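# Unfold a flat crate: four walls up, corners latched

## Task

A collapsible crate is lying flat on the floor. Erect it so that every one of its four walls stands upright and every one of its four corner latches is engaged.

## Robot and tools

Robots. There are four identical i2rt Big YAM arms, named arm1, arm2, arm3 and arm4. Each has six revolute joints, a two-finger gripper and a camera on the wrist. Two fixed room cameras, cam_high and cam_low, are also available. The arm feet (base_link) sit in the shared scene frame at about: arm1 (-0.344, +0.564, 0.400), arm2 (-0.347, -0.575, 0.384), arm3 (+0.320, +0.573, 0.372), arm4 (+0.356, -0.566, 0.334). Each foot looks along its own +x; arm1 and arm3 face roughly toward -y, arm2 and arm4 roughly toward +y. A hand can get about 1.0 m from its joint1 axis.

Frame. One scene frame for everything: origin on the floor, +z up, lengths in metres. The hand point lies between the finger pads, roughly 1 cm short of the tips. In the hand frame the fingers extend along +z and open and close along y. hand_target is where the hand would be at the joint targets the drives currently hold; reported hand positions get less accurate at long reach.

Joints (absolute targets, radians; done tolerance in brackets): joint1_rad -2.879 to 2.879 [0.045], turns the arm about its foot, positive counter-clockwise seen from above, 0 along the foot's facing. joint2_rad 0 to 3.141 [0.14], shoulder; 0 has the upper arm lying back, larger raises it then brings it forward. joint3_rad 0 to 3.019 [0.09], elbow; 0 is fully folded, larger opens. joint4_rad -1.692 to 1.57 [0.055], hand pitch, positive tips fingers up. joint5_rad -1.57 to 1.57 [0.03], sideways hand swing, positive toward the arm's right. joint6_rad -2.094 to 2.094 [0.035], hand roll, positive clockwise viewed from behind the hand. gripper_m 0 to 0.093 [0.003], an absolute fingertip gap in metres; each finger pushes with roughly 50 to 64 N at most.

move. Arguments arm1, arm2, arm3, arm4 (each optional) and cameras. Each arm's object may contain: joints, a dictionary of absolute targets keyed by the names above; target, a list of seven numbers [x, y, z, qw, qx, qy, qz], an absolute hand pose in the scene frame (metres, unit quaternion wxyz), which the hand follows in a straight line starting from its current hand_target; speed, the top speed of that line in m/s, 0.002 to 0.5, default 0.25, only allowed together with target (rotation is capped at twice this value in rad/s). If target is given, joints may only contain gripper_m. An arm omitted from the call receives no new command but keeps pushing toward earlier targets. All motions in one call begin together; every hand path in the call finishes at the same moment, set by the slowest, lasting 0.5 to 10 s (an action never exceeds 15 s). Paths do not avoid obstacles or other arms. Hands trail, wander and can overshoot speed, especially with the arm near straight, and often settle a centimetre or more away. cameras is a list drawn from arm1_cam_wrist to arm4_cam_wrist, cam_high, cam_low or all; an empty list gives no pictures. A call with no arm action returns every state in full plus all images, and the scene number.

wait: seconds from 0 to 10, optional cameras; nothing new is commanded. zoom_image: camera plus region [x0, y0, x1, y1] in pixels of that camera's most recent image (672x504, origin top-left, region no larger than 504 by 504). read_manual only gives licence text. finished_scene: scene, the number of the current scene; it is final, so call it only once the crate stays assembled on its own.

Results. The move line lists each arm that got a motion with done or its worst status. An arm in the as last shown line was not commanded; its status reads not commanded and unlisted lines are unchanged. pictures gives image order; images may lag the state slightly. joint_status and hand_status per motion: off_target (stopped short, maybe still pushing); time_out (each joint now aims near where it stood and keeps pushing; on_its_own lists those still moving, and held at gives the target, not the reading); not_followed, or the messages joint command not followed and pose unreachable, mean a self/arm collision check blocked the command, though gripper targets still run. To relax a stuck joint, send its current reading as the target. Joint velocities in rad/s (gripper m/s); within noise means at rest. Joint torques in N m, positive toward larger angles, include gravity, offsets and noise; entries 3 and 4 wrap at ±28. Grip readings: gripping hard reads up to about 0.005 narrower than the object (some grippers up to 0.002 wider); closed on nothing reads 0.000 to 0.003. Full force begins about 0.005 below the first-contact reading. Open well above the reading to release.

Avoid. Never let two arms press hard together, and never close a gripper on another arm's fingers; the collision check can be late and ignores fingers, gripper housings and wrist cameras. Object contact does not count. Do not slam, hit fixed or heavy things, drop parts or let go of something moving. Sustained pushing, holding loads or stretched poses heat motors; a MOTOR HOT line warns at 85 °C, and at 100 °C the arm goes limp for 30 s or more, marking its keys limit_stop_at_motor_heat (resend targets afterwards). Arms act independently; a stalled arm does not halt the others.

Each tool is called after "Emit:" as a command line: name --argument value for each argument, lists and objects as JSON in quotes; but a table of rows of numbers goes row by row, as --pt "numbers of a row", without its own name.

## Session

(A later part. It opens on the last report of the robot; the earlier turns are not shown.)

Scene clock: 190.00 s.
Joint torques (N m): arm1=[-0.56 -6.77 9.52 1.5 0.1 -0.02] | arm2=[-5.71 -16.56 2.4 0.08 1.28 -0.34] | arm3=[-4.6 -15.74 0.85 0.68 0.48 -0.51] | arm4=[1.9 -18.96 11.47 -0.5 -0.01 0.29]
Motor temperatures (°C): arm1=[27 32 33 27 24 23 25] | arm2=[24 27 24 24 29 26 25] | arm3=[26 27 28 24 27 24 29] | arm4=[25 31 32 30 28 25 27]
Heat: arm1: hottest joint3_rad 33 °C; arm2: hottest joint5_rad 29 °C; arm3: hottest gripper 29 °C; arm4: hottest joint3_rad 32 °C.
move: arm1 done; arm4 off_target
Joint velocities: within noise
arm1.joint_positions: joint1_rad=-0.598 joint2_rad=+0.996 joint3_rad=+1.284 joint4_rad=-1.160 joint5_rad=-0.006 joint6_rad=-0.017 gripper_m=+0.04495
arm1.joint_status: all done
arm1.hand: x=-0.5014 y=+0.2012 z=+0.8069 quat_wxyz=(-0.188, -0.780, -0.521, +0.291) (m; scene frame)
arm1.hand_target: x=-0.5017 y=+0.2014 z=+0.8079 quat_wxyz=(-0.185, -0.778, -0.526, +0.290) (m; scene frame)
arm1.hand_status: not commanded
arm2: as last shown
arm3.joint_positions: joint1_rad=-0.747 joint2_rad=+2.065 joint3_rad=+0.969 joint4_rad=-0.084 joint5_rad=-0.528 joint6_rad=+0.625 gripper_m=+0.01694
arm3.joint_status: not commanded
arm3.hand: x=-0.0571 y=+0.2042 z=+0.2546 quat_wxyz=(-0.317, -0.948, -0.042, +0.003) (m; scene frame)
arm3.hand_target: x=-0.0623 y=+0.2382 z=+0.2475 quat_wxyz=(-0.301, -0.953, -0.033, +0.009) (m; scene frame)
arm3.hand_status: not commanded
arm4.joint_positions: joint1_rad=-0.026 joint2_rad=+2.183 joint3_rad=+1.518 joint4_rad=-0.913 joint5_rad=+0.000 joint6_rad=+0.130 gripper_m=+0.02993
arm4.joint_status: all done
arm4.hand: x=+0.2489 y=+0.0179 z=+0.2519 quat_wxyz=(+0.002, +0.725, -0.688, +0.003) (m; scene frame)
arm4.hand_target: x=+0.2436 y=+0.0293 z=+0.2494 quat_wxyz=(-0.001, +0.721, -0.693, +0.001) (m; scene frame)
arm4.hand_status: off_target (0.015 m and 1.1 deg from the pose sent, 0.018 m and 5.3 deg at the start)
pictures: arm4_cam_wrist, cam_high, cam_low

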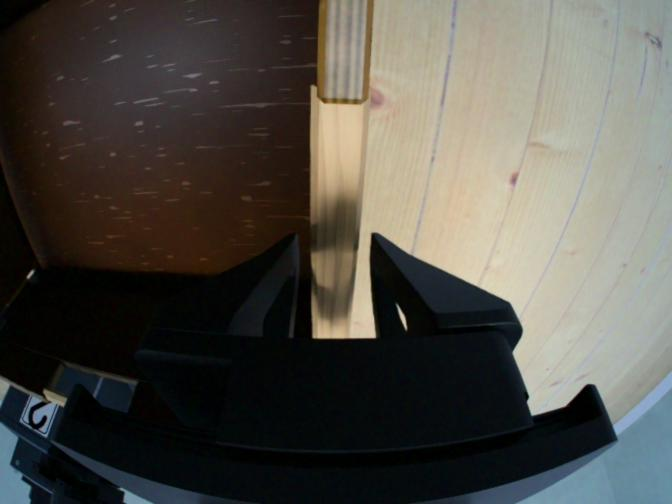

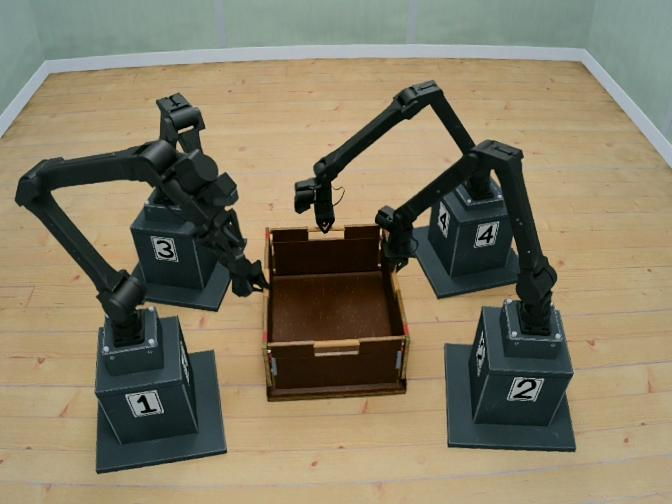

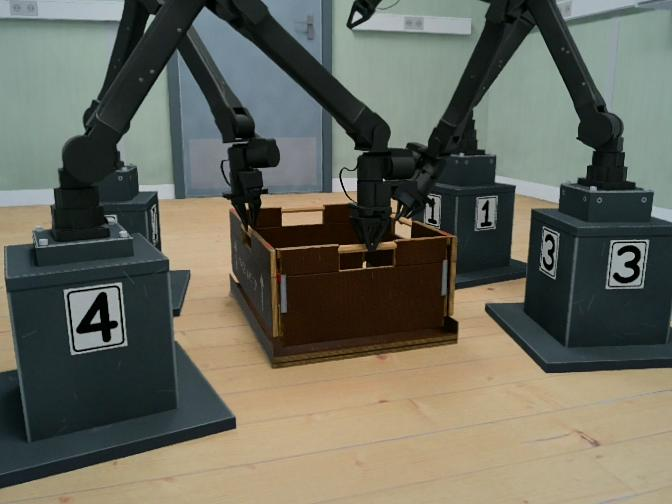

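Emit:
move --arm3 '{"target":[-0.06,0.21,0.25,0.3005,0.9531,0.0333,-0.0105],"speed":0.12,"joints":{"gripper_m":0.035}}' --arm2 '{"target":[0.005,-0.225,0.25,0,-0.0349,0.9994,0],"speed":0.12,"joints":{"gripper_m":0.035}}' --cameras '["arm2_cam_wrist","arm3_cam_wrist","cam_low","cam_high"]'

Emit:
zoom_image --camera "cam_high" --region '[240, 200, 430, 400]'

Emit:
zoom_image --camera "cam_low" --region '[220, 190, 480, 350]'

Scene clock: 193.07 s.
Joint torques (N m): arm1=[-0.38 -6.53 9.24 1.57 0.09 -0.1] | arm2=[0.56 -16.62 5.94 -0.2 0.26 0.05] | arm3=[-0.09 -15.03 3.84 0.98 0.44 0.11] | arm4=[2.08 -18.9 11.47 -0.5 -0.02 0.29]
Motor temperatures (°C): arm1=[27 32 33 27 24 23 25] | arm2=[24 27 24 24 29 26 25] | arm3=[26 27 27 24 27 24 29] | arm4=[25 31 33 30 28 25 27]
Heat: arm1: hottest joint3_rad 33 °C; arm2: hottest joint5_rad 29 °C; arm3: hottest gripper 29 °C; arm4: hottest joint3_rad 33 °C.
move: arm2 done; arm3 done
Joint velocities: within noise
arm1: as last shown
arm2.joint_positions: joint1_rad=-0.657 joint2_rad=+2.079 joint3_rad=+1.136 joint4_rad=-0.619 joint5_rad=-0.004 joint6_rad=+0.708 gripper_m=+0.03488
arm2.joint_status: all done
arm2.hand: x=+0.0038 y=-0.2297 z=+0.2556 quat_wxyz=(-0.002, +0.035, -0.999, -0.005) (m; scene frame)
arm2.hand_target: x=+0.0035 y=-0.2262 z=+0.2500 quat_wxyz=(+0.002, +0.035, -0.999, +0.003) (m; scene frame)
arm2.hand_status: done (0.007 m and 0.6 deg from the pose sent, 0.006 m and 4.9 deg at the start)
arm3.joint_positions: joint1_rad=-0.753 joint2_rad=+2.064 joint3_rad=+0.961 joint4_rad=-0.084 joint5_rad=-0.506 joint6_rad=+0.622 gripper_m=+0.03491
arm3.joint_status: all done
arm3.hand: x=-0.0586 y=+0.2110 z=+0.2517 quat_wxyz=(-0.307, -0.951, -0.038, +0.009) (m; scene frame)
arm3.hand_target: x=-0.0599 y=+0.2103 z=+0.2500 quat_wxyz=(-0.301, -0.953, -0.033, +0.010) (m; scene frame)
arm3.hand_status: done (0.002 m and 1.0 deg from the pose sent, 0.008 m and 2.4 deg at the start)
arm4.joint_positions: joint1_rad=-0.032 joint2_rad=+2.183 joint3_rad=+1.518 joint4_rad=-0.913 joint5_rad=+0.002 joint6_rad=+0.131 gripper_m=+0.02993
arm4.joint_status: not commanded
arm4.hand: x=+0.2528 y=+0.0186 z=+0.2519 quat_wxyz=(+0.001, +0.723, -0.691, +0.003) (m; scene frame)
arm4.hand_target: x=+0.2474 y=+0.0300 z=+0.2494 quat_wxyz=(-0.001, +0.718, -0.696, +0.001) (m; scene frame)
arm4.hand_status: not commanded
pictures: arm2_cam_wrist, arm3_cam_wrist, cam_high, cam_low

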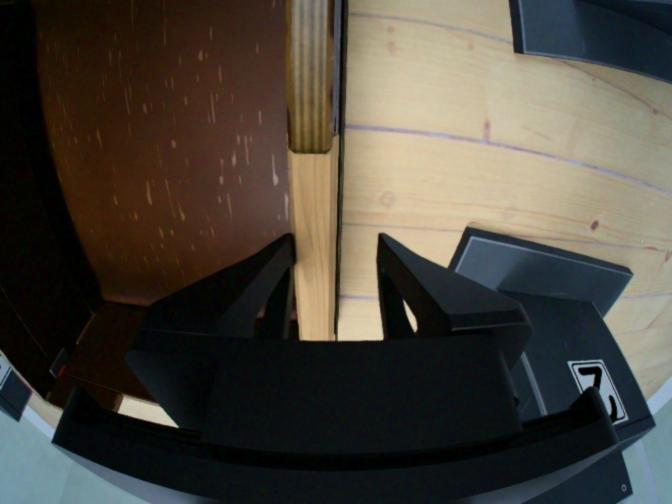

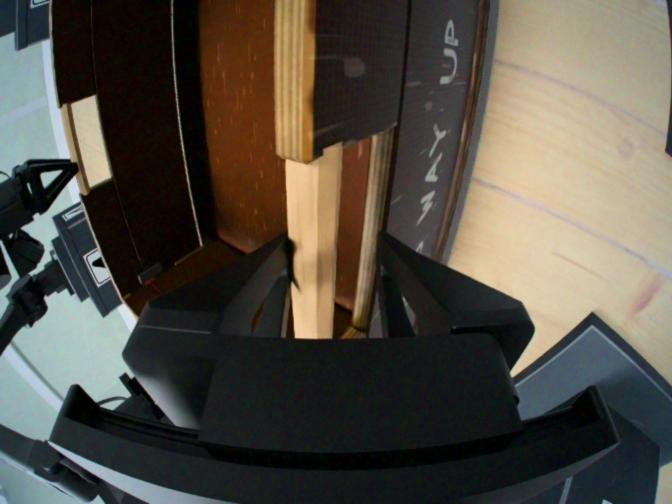

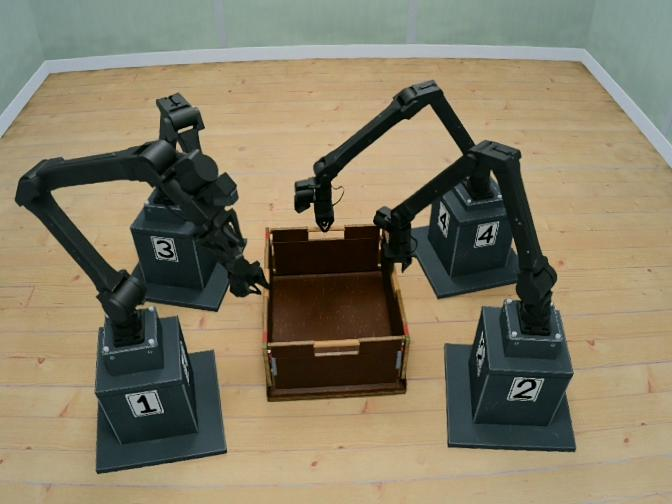

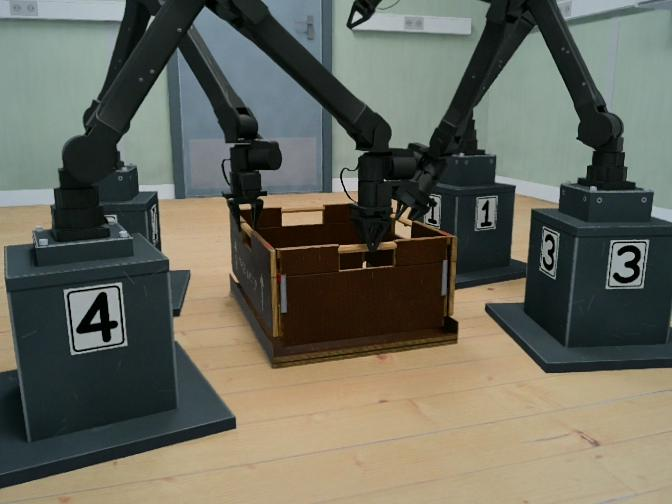

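Scaled by 2.520 from the camera's 672x504 image, which has a finer 960x720 frame.

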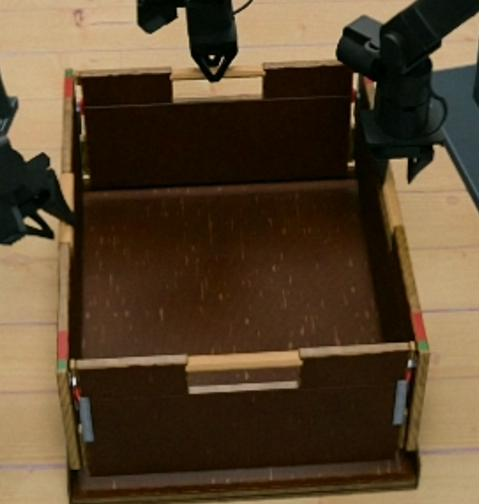

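Scaled by 1.938 from the camera's 672x504 image, which has a finer 960x720 frame.

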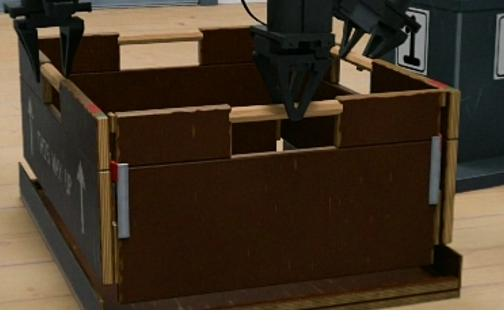

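Emit:
move --arm3 '{"target":[-0.06,0.197,0.25,0.3005,0.9531,0.0333,-0.0105],"speed":0.12}' --arm2 '{"target":[0.005,-0.208,0.25,0,-0.0349,0.9994,0],"speed":0.12}' --cameras '["arm2_cam_wrist","arm3_cam_wrist","cam_high"]'

Emit:
zoom_image --camera "cam_high" --region '[240, 200, 430, 400]'

Scene clock: 195.70 s.
Joint torques (N m): arm1=[-0.5 -6.95 9.43 1.39 0.08 -0.08] | arm2=[1.14 -17.96 6.65 0.02 0.19 0.01] | arm3=[0.32 -14.15 5.56 1.06 0.09 0.1] | arm4=[2.2 -18.9 11.45 -0.51 -0.02 0.3]
Motor temperatures (°C): arm1=[27 32 33 27 24 23 25] | arm2=[24 27 24 24 29 26 25] | arm3=[26 27 27 24 27 24 28] | arm4=[25 31 33 30 28 25 27]
Heat: arm1: hottest joint3_rad 33 °C; arm2: hottest joint5_rad 29 °C; arm3: hottest gripper 28 °C; arm4: hottest joint3_rad 33 °C.
move: arm2 off_target; arm3 off_target
Joint velocities: within noise
arm1, arm4: as last shown
arm2.joint_positions: joint1_rad=-0.635 joint2_rad=+2.110 joint3_rad=+1.165 joint4_rad=-0.640 joint5_rad=-0.002 joint6_rad=+0.720 gripper_m=+0.03488
arm2.joint_status: not commanded
arm2.hand: x=-0.0016 y=-0.2204 z=+0.2476 quat_wxyz=(+0.006, +0.040, -0.999, +0.004) (m; scene frame)
arm2.hand_target: x=+0.0044 y=-0.2092 z=+0.2496 quat_wxyz=(+0.001, +0.039, -0.999, +0.001) (m; scene frame)
arm2.hand_status: off_target (0.014 m and 1.0 deg from the pose sent, 0.022 m and 0.6 deg at the start)
arm3.joint_positions: joint1_rad=-0.736 joint2_rad=+2.064 joint3_rad=+0.961 joint4_rad=-0.084 joint5_rad=-0.477 joint6_rad=+0.645 gripper_m=+0.03491
arm3.joint_status: not commanded
arm3.hand: x=-0.0558 y=+0.2077 z=+0.2495 quat_wxyz=(-0.297, -0.954, -0.032, +0.011) (m; scene frame)
arm3.hand_target: x=-0.0603 y=+0.1983 z=+0.2492 quat_wxyz=(-0.297, -0.954, -0.033, +0.013) (m; scene frame)
arm3.hand_status: off_target (0.012 m and 0.5 deg from the pose sent, 0.014 m and 1.0 deg at the start)
pictures: arm2_cam_wrist, arm3_cam_wrist, cam_high

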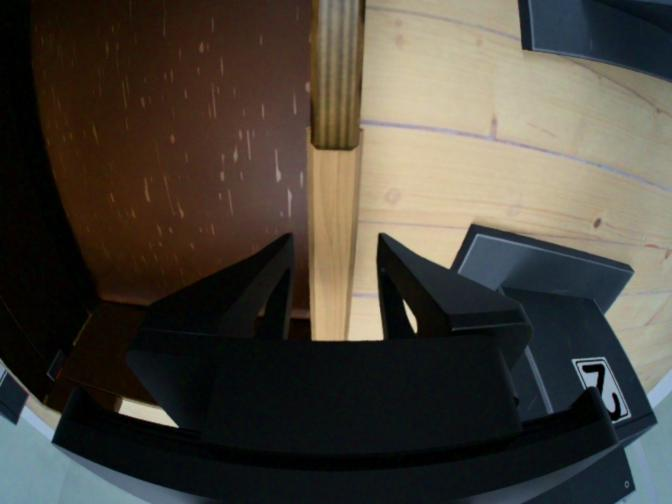

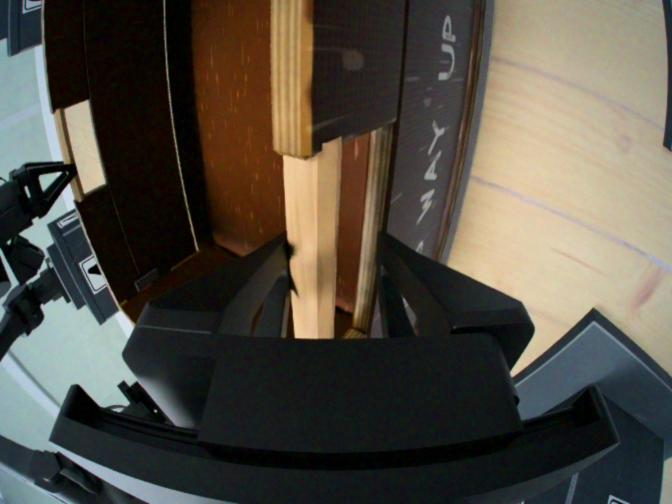

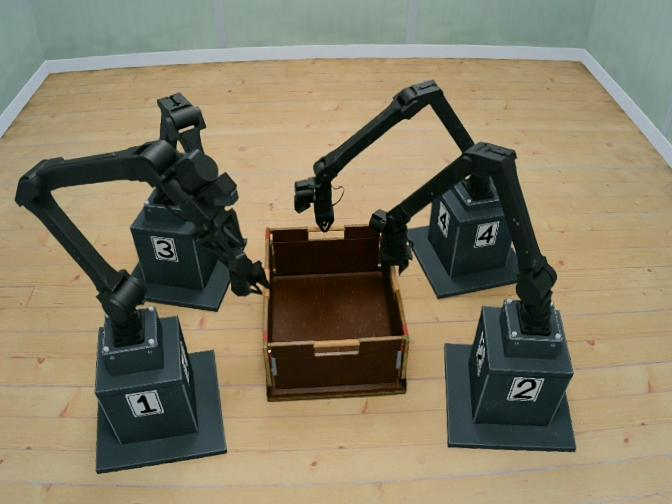

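Scaled by 2.520 from the camera's 672x504 image, which has a finer 960x720 frame.

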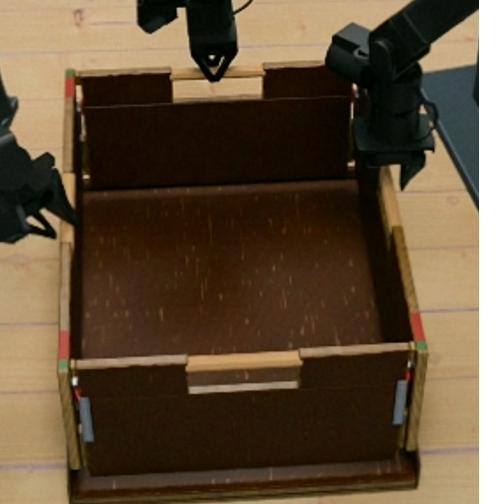

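Emit:
move --arm3 '{"target":[-0.06,0.185,0.25,0.3005,0.9531,0.0333,-0.0105],"speed":0.12}' --arm4 '{"target":[0.2,0.04,0.42,0,0.7193,-0.6947,0],"speed":0.15}' --arm1 '{"target":[-0.42,0.1,0.42,0,0.7193,0.6947,0],"speed":0.3}' --cameras '["all"]'

Emit:
zoom_image --camera "arm3_cam_wrist" --region '[60, 180, 260, 330]'

Emit:
zoom_image --camera "arm2_cam_wrist" --region '[0, 260, 200, 410]'

Emit:
zoom_image --camera "cam_low" --region '[220, 190, 330, 300]'

Emit:
zoom_image --camera "cam_low" --region '[380, 200, 480, 300]'

Scene clock: 200.53 s.
Joint torques (N m): arm1=[0.73 -16.85 9.57 0.87 0.03 -0.06] | arm2=[0.56 -17.96 6.65 -0.05 0.2 0.07] | arm3=[0.21 -14.21 6.04 0.9 0.05 0.12] | arm4=[2.55 -21.36 13.48 -0.55 -0.1 0.3]
Motor temperatures (°C): arm1=[27 31 33 27 24 23 25] | arm2=[24 27 24 24 29 26 25] | arm3=[26 27 28 24 27 24 28] | arm4=[25 31 33 30 27 25 27]
Heat: arm1: hottest joint3_rad 33 °C; arm2: hottest joint5_rad 29 °C; arm3: hottest joint3_rad 28 °C; arm4: hottest joint3_rad 33 °C.
move: arm1 off_target; arm3 off_target; arm4 off_target
Joint velocities: within noise
arm1.joint_positions: joint1_rad=-0.354 joint2_rad=+1.752 joint3_rad=+1.080 joint4_rad=-0.960 joint5_rad=-0.003 joint6_rad=-0.107 gripper_m=+0.04495
arm1.joint_status: not commanded
arm1.hand: x=-0.4182 y=+0.1302 z=+0.4083 quat_wxyz=(+0.017, -0.728, -0.685, -0.021) (m; scene frame)
arm1.hand_target: x=-0.4184 y=+0.1069 z=+0.4223 quat_wxyz=(+0.000, -0.721, -0.693, +0.000) (m; scene frame)
arm1.hand_status: off_target (0.032 m and 3.5 deg from the pose sent, 0.408 m and 45.2 deg at the start)
arm2.joint_positions: joint1_rad=-0.634 joint2_rad=+2.110 joint3_rad=+1.165 joint4_rad=-0.640 joint5_rad=-0.002 joint6_rad=+0.720 gripper_m=+0.03488
arm2.joint_status: not commanded
arm2.hand: x=-0.0021 y=-0.2199 z=+0.2476 quat_wxyz=(+0.006, +0.040, -0.999, +0.004) (m; scene frame)
arm2.hand_target: x=+0.0044 y=-0.2090 z=+0.2496 quat_wxyz=(+0.000, +0.039, -0.999, +0.001) (m; scene frame)
arm2.hand_status: not commanded
arm3.joint_positions: joint1_rad=-0.727 joint2_rad=+2.064 joint3_rad=+0.975 joint4_rad=-0.084 joint5_rad=-0.477 joint6_rad=+0.665 gripper_m=+0.03491
arm3.joint_status: not commanded
arm3.hand: x=-0.0585 y=+0.1998 z=+0.2531 quat_wxyz=(-0.300, -0.953, -0.029, +0.012) (m; scene frame)
arm3.hand_target: x=-0.0633 y=+0.1891 z=+0.2500 quat_wxyz=(-0.300, -0.953, -0.029, +0.012) (m; scene frame)
arm3.hand_status: off_target (0.015 m and 0.6 deg from the pose sent, 0.023 m and 0.5 deg at the start)
arm4.joint_positions: joint1_rad=+0.045 joint2_rad=+2.052 joint3_rad=+1.745 joint4_rad=-1.295 joint5_rad=+0.002 joint6_rad=+0.197 gripper_m=+0.02993
arm4.joint_status: not commanded
arm4.hand: x=+0.2033 y=+0.0283 z=+0.4063 quat_wxyz=(+0.007, +0.726, -0.687, +0.013) (m; scene frame)
arm4.hand_target: x=+0.1961 y=+0.0411 z=+0.4198 quat_wxyz=(-0.001, +0.722, -0.692, -0.001) (m; scene frame)
arm4.hand_status: off_target (0.018 m and 2.1 deg from the pose sent, 0.177 m and 0.7 deg at the start)
pictures: arm1_cam_wrist, arm2_cam_wrist, arm3_cam_wrist, arm4_cam_wrist, cam_high, cam_low

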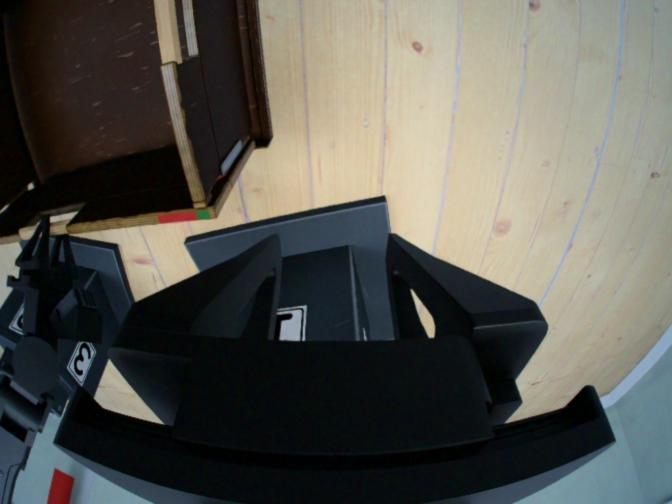

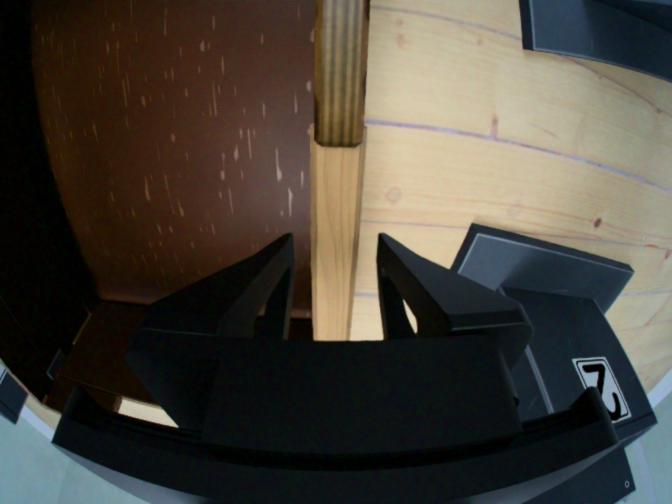

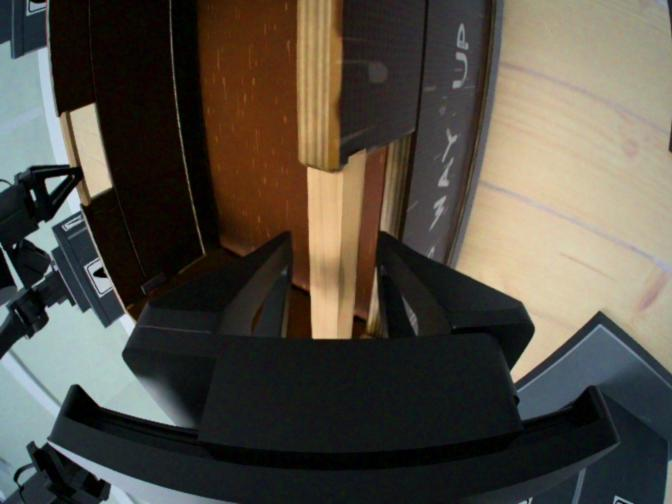

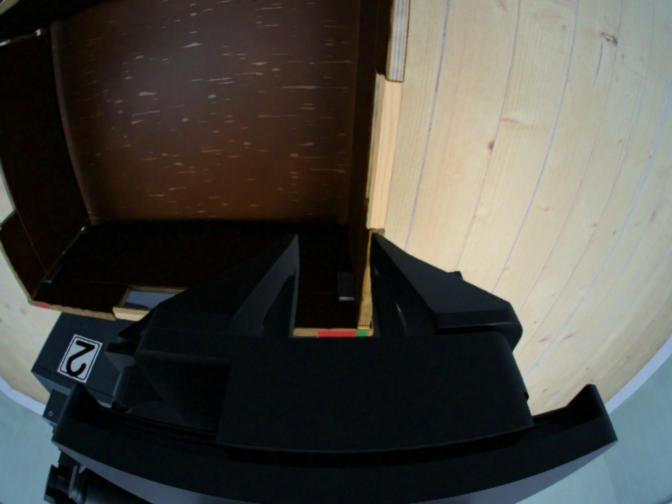

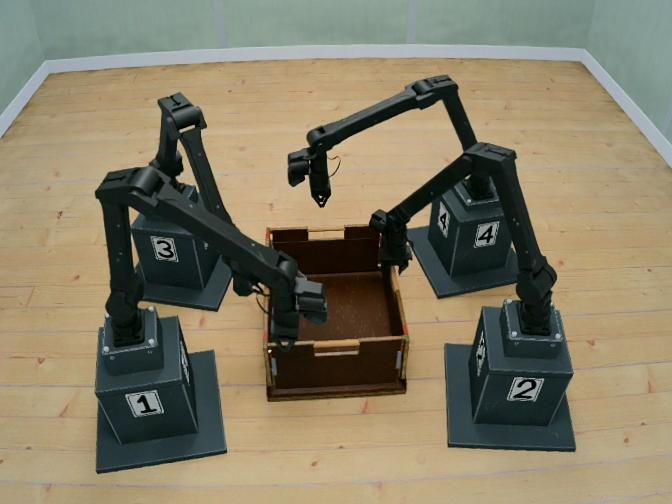

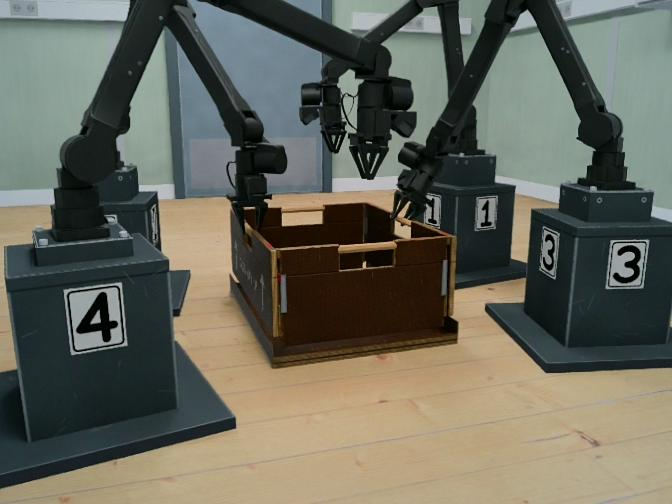

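Scaled by 2.520 from the camera's 672x504 image, which has a finer 960x720 frame.

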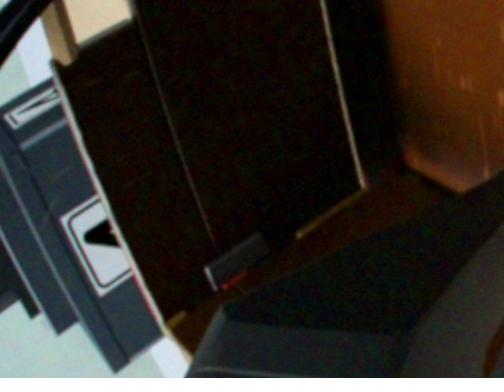

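Scaled by 2.520 from the camera's 672x504 image, which has a finer 960x720 frame.

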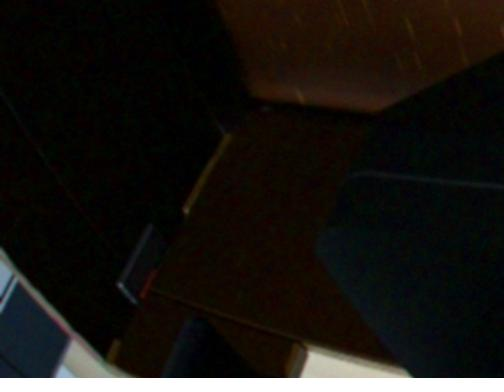

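Scaled by 4.582 from the camera's 672x504 image, which has a finer 960x720 frame.

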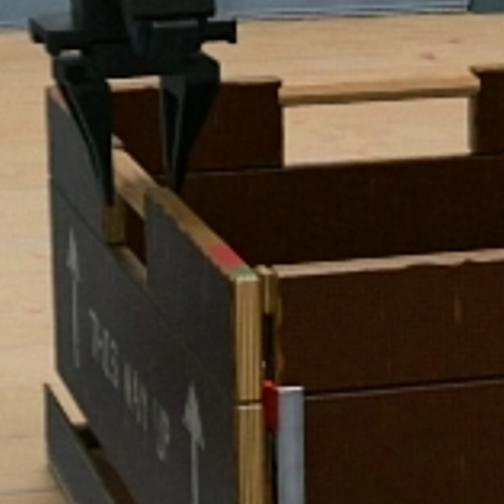

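Scaled by 5.040 from the camera's 672x504 image, which has a finer 960x720 frame.

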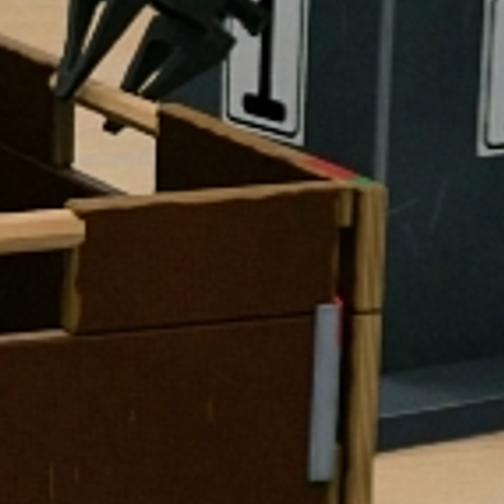

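Emit:
move --arm3 '{"target":[-0.055,0.28,0.36,0.3005,0.9531,0.0333,-0.0105],"speed":0.15,"joints":{"gripper_m":0.05}}' --arm2 '{"target":[0.005,-0.21,0.4,0,-0.0349,0.9994,0],"speed":0.15,"joints":{"gripper_m":0.05}}' --cameras '["arm3_cam_wrist","cam_low","cam_high"]'

Emit:
zoom_image --camera "cam_high" --region '[240, 200, 430, 400]'

Emit:
zoom_image --camera "cam_low" --region '[220, 190, 480, 350]'

Scene clock: 204.37 s.
Joint torques (N m): arm1=[-0.09 -16.91 9.52 0.95 0.06 -0.05] | arm2=[0.32 -19.37 8.38 -0.12 0.14 0.07] | arm3=[-1.26 -13.98 4.19 0.42 -0.31 -0.13] | arm4=[2.2 -20.78 13.49 -0.55 -0.1 0.3]
Motor temperatures (°C): arm1=[27 31 33 27 24 23 25] | arm2=[24 27 25 24 29 26 25] | arm3=[26 27 28 24 27 24 28] | arm4=[25 31 33 30 27 25 27]
Heat: arm1: hottest joint3_rad 33 °C; arm2: hottest joint5_rad 29 °C; arm3: hottest joint3_rad 28 °C; arm4: hottest joint3_rad 33 °C.
move: arm2 off_target; arm3 done
Joint velocities: within noise
arm1: as last shown
arm2.joint_positions: joint1_rad=-0.634 joint2_rad=+1.869 joint3_rad=+1.219 joint4_rad=-0.970 joint5_rad=-0.002 joint6_rad=+0.726 gripper_m=+0.04986
arm2.joint_status: all done
arm2.hand: x=-0.0057 y=-0.2235 z=+0.3781 quat_wxyz=(+0.018, +0.037, -0.999, +0.016) (m; scene frame)
arm2.hand_target: x=+0.0054 y=-0.2095 z=+0.3997 quat_wxyz=(+0.000, +0.035, -0.999, +0.000) (m; scene frame)
arm2.hand_status: off_target (0.028 m and 2.8 deg from the pose sent, 0.153 m and 1.0 deg at the start)
arm3.joint_positions: joint1_rad=-0.865 joint2_rad=+1.745 joint3_rad=+0.887 joint4_rad=-0.380 joint5_rad=-0.531 joint6_rad=+0.509 gripper_m=+0.04988
arm3.joint_status: all done
arm3.hand: x=-0.0597 y=+0.2713 z=+0.3615 quat_wxyz=(-0.304, -0.952, -0.034, +0.015) (m; scene frame)
arm3.hand_target: x=-0.0556 y=+0.2787 z=+0.3605 quat_wxyz=(-0.302, -0.953, -0.032, +0.010) (m; scene frame)
arm3.hand_status: done (0.010 m and 0.7 deg from the pose sent, 0.134 m and 0.6 deg at the start)
arm4.joint_positions: joint1_rad=+0.039 joint2_rad=+2.052 joint3_rad=+1.745 joint4_rad=-1.295 joint5_rad=+0.002 joint6_rad=+0.199 gripper_m=+0.02993
arm4.joint_status: not commanded
arm4.hand: x=+0.2070 y=+0.0292 z=+0.4063 quat_wxyz=(+0.007, +0.724, -0.690, +0.013) (m; scene frame)
arm4.hand_target: x=+0.1998 y=+0.0420 z=+0.4198 quat_wxyz=(-0.001, +0.719, -0.695, -0.001) (m; scene frame)
arm4.hand_status: not commanded
pictures: arm3_cam_wrist, cam_high, cam_low

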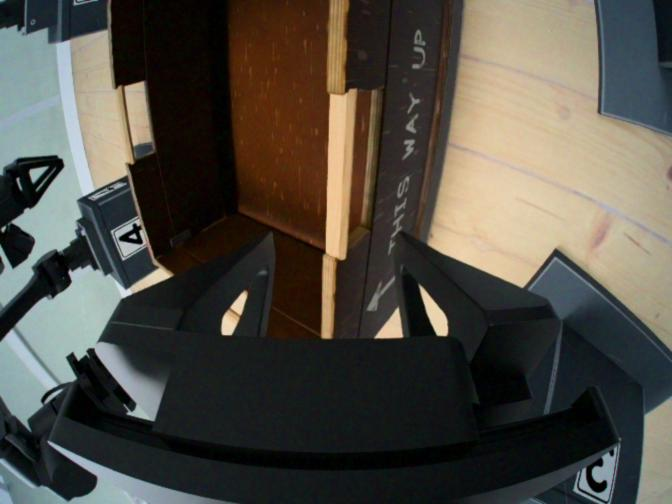

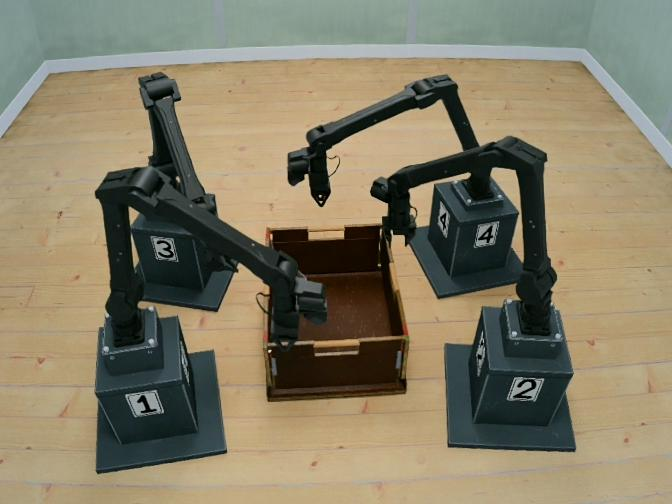

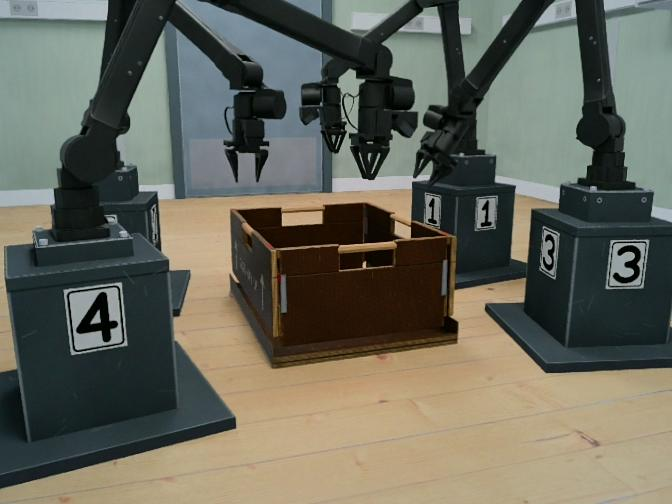

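Scaled by 2.520 from the camera's 672x504 image, which has a finer 960x720 frame.

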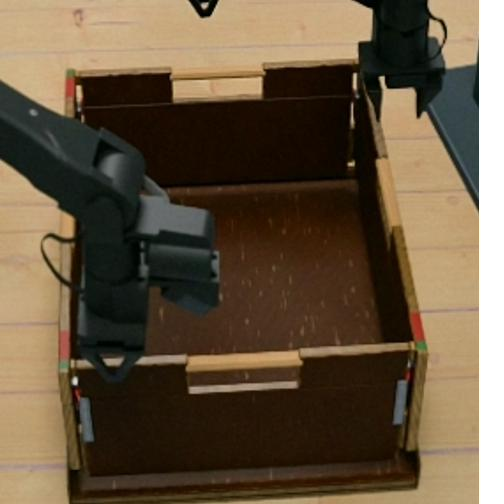

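Scaled by 1.938 from the camera's 672x504 image, which has a finer 960x720 frame.

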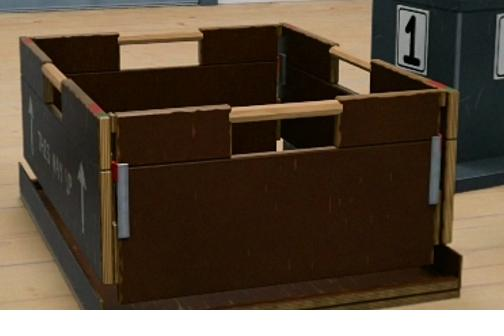

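Emit:
finished_scene --scene 1

The scene is finished: the task was done.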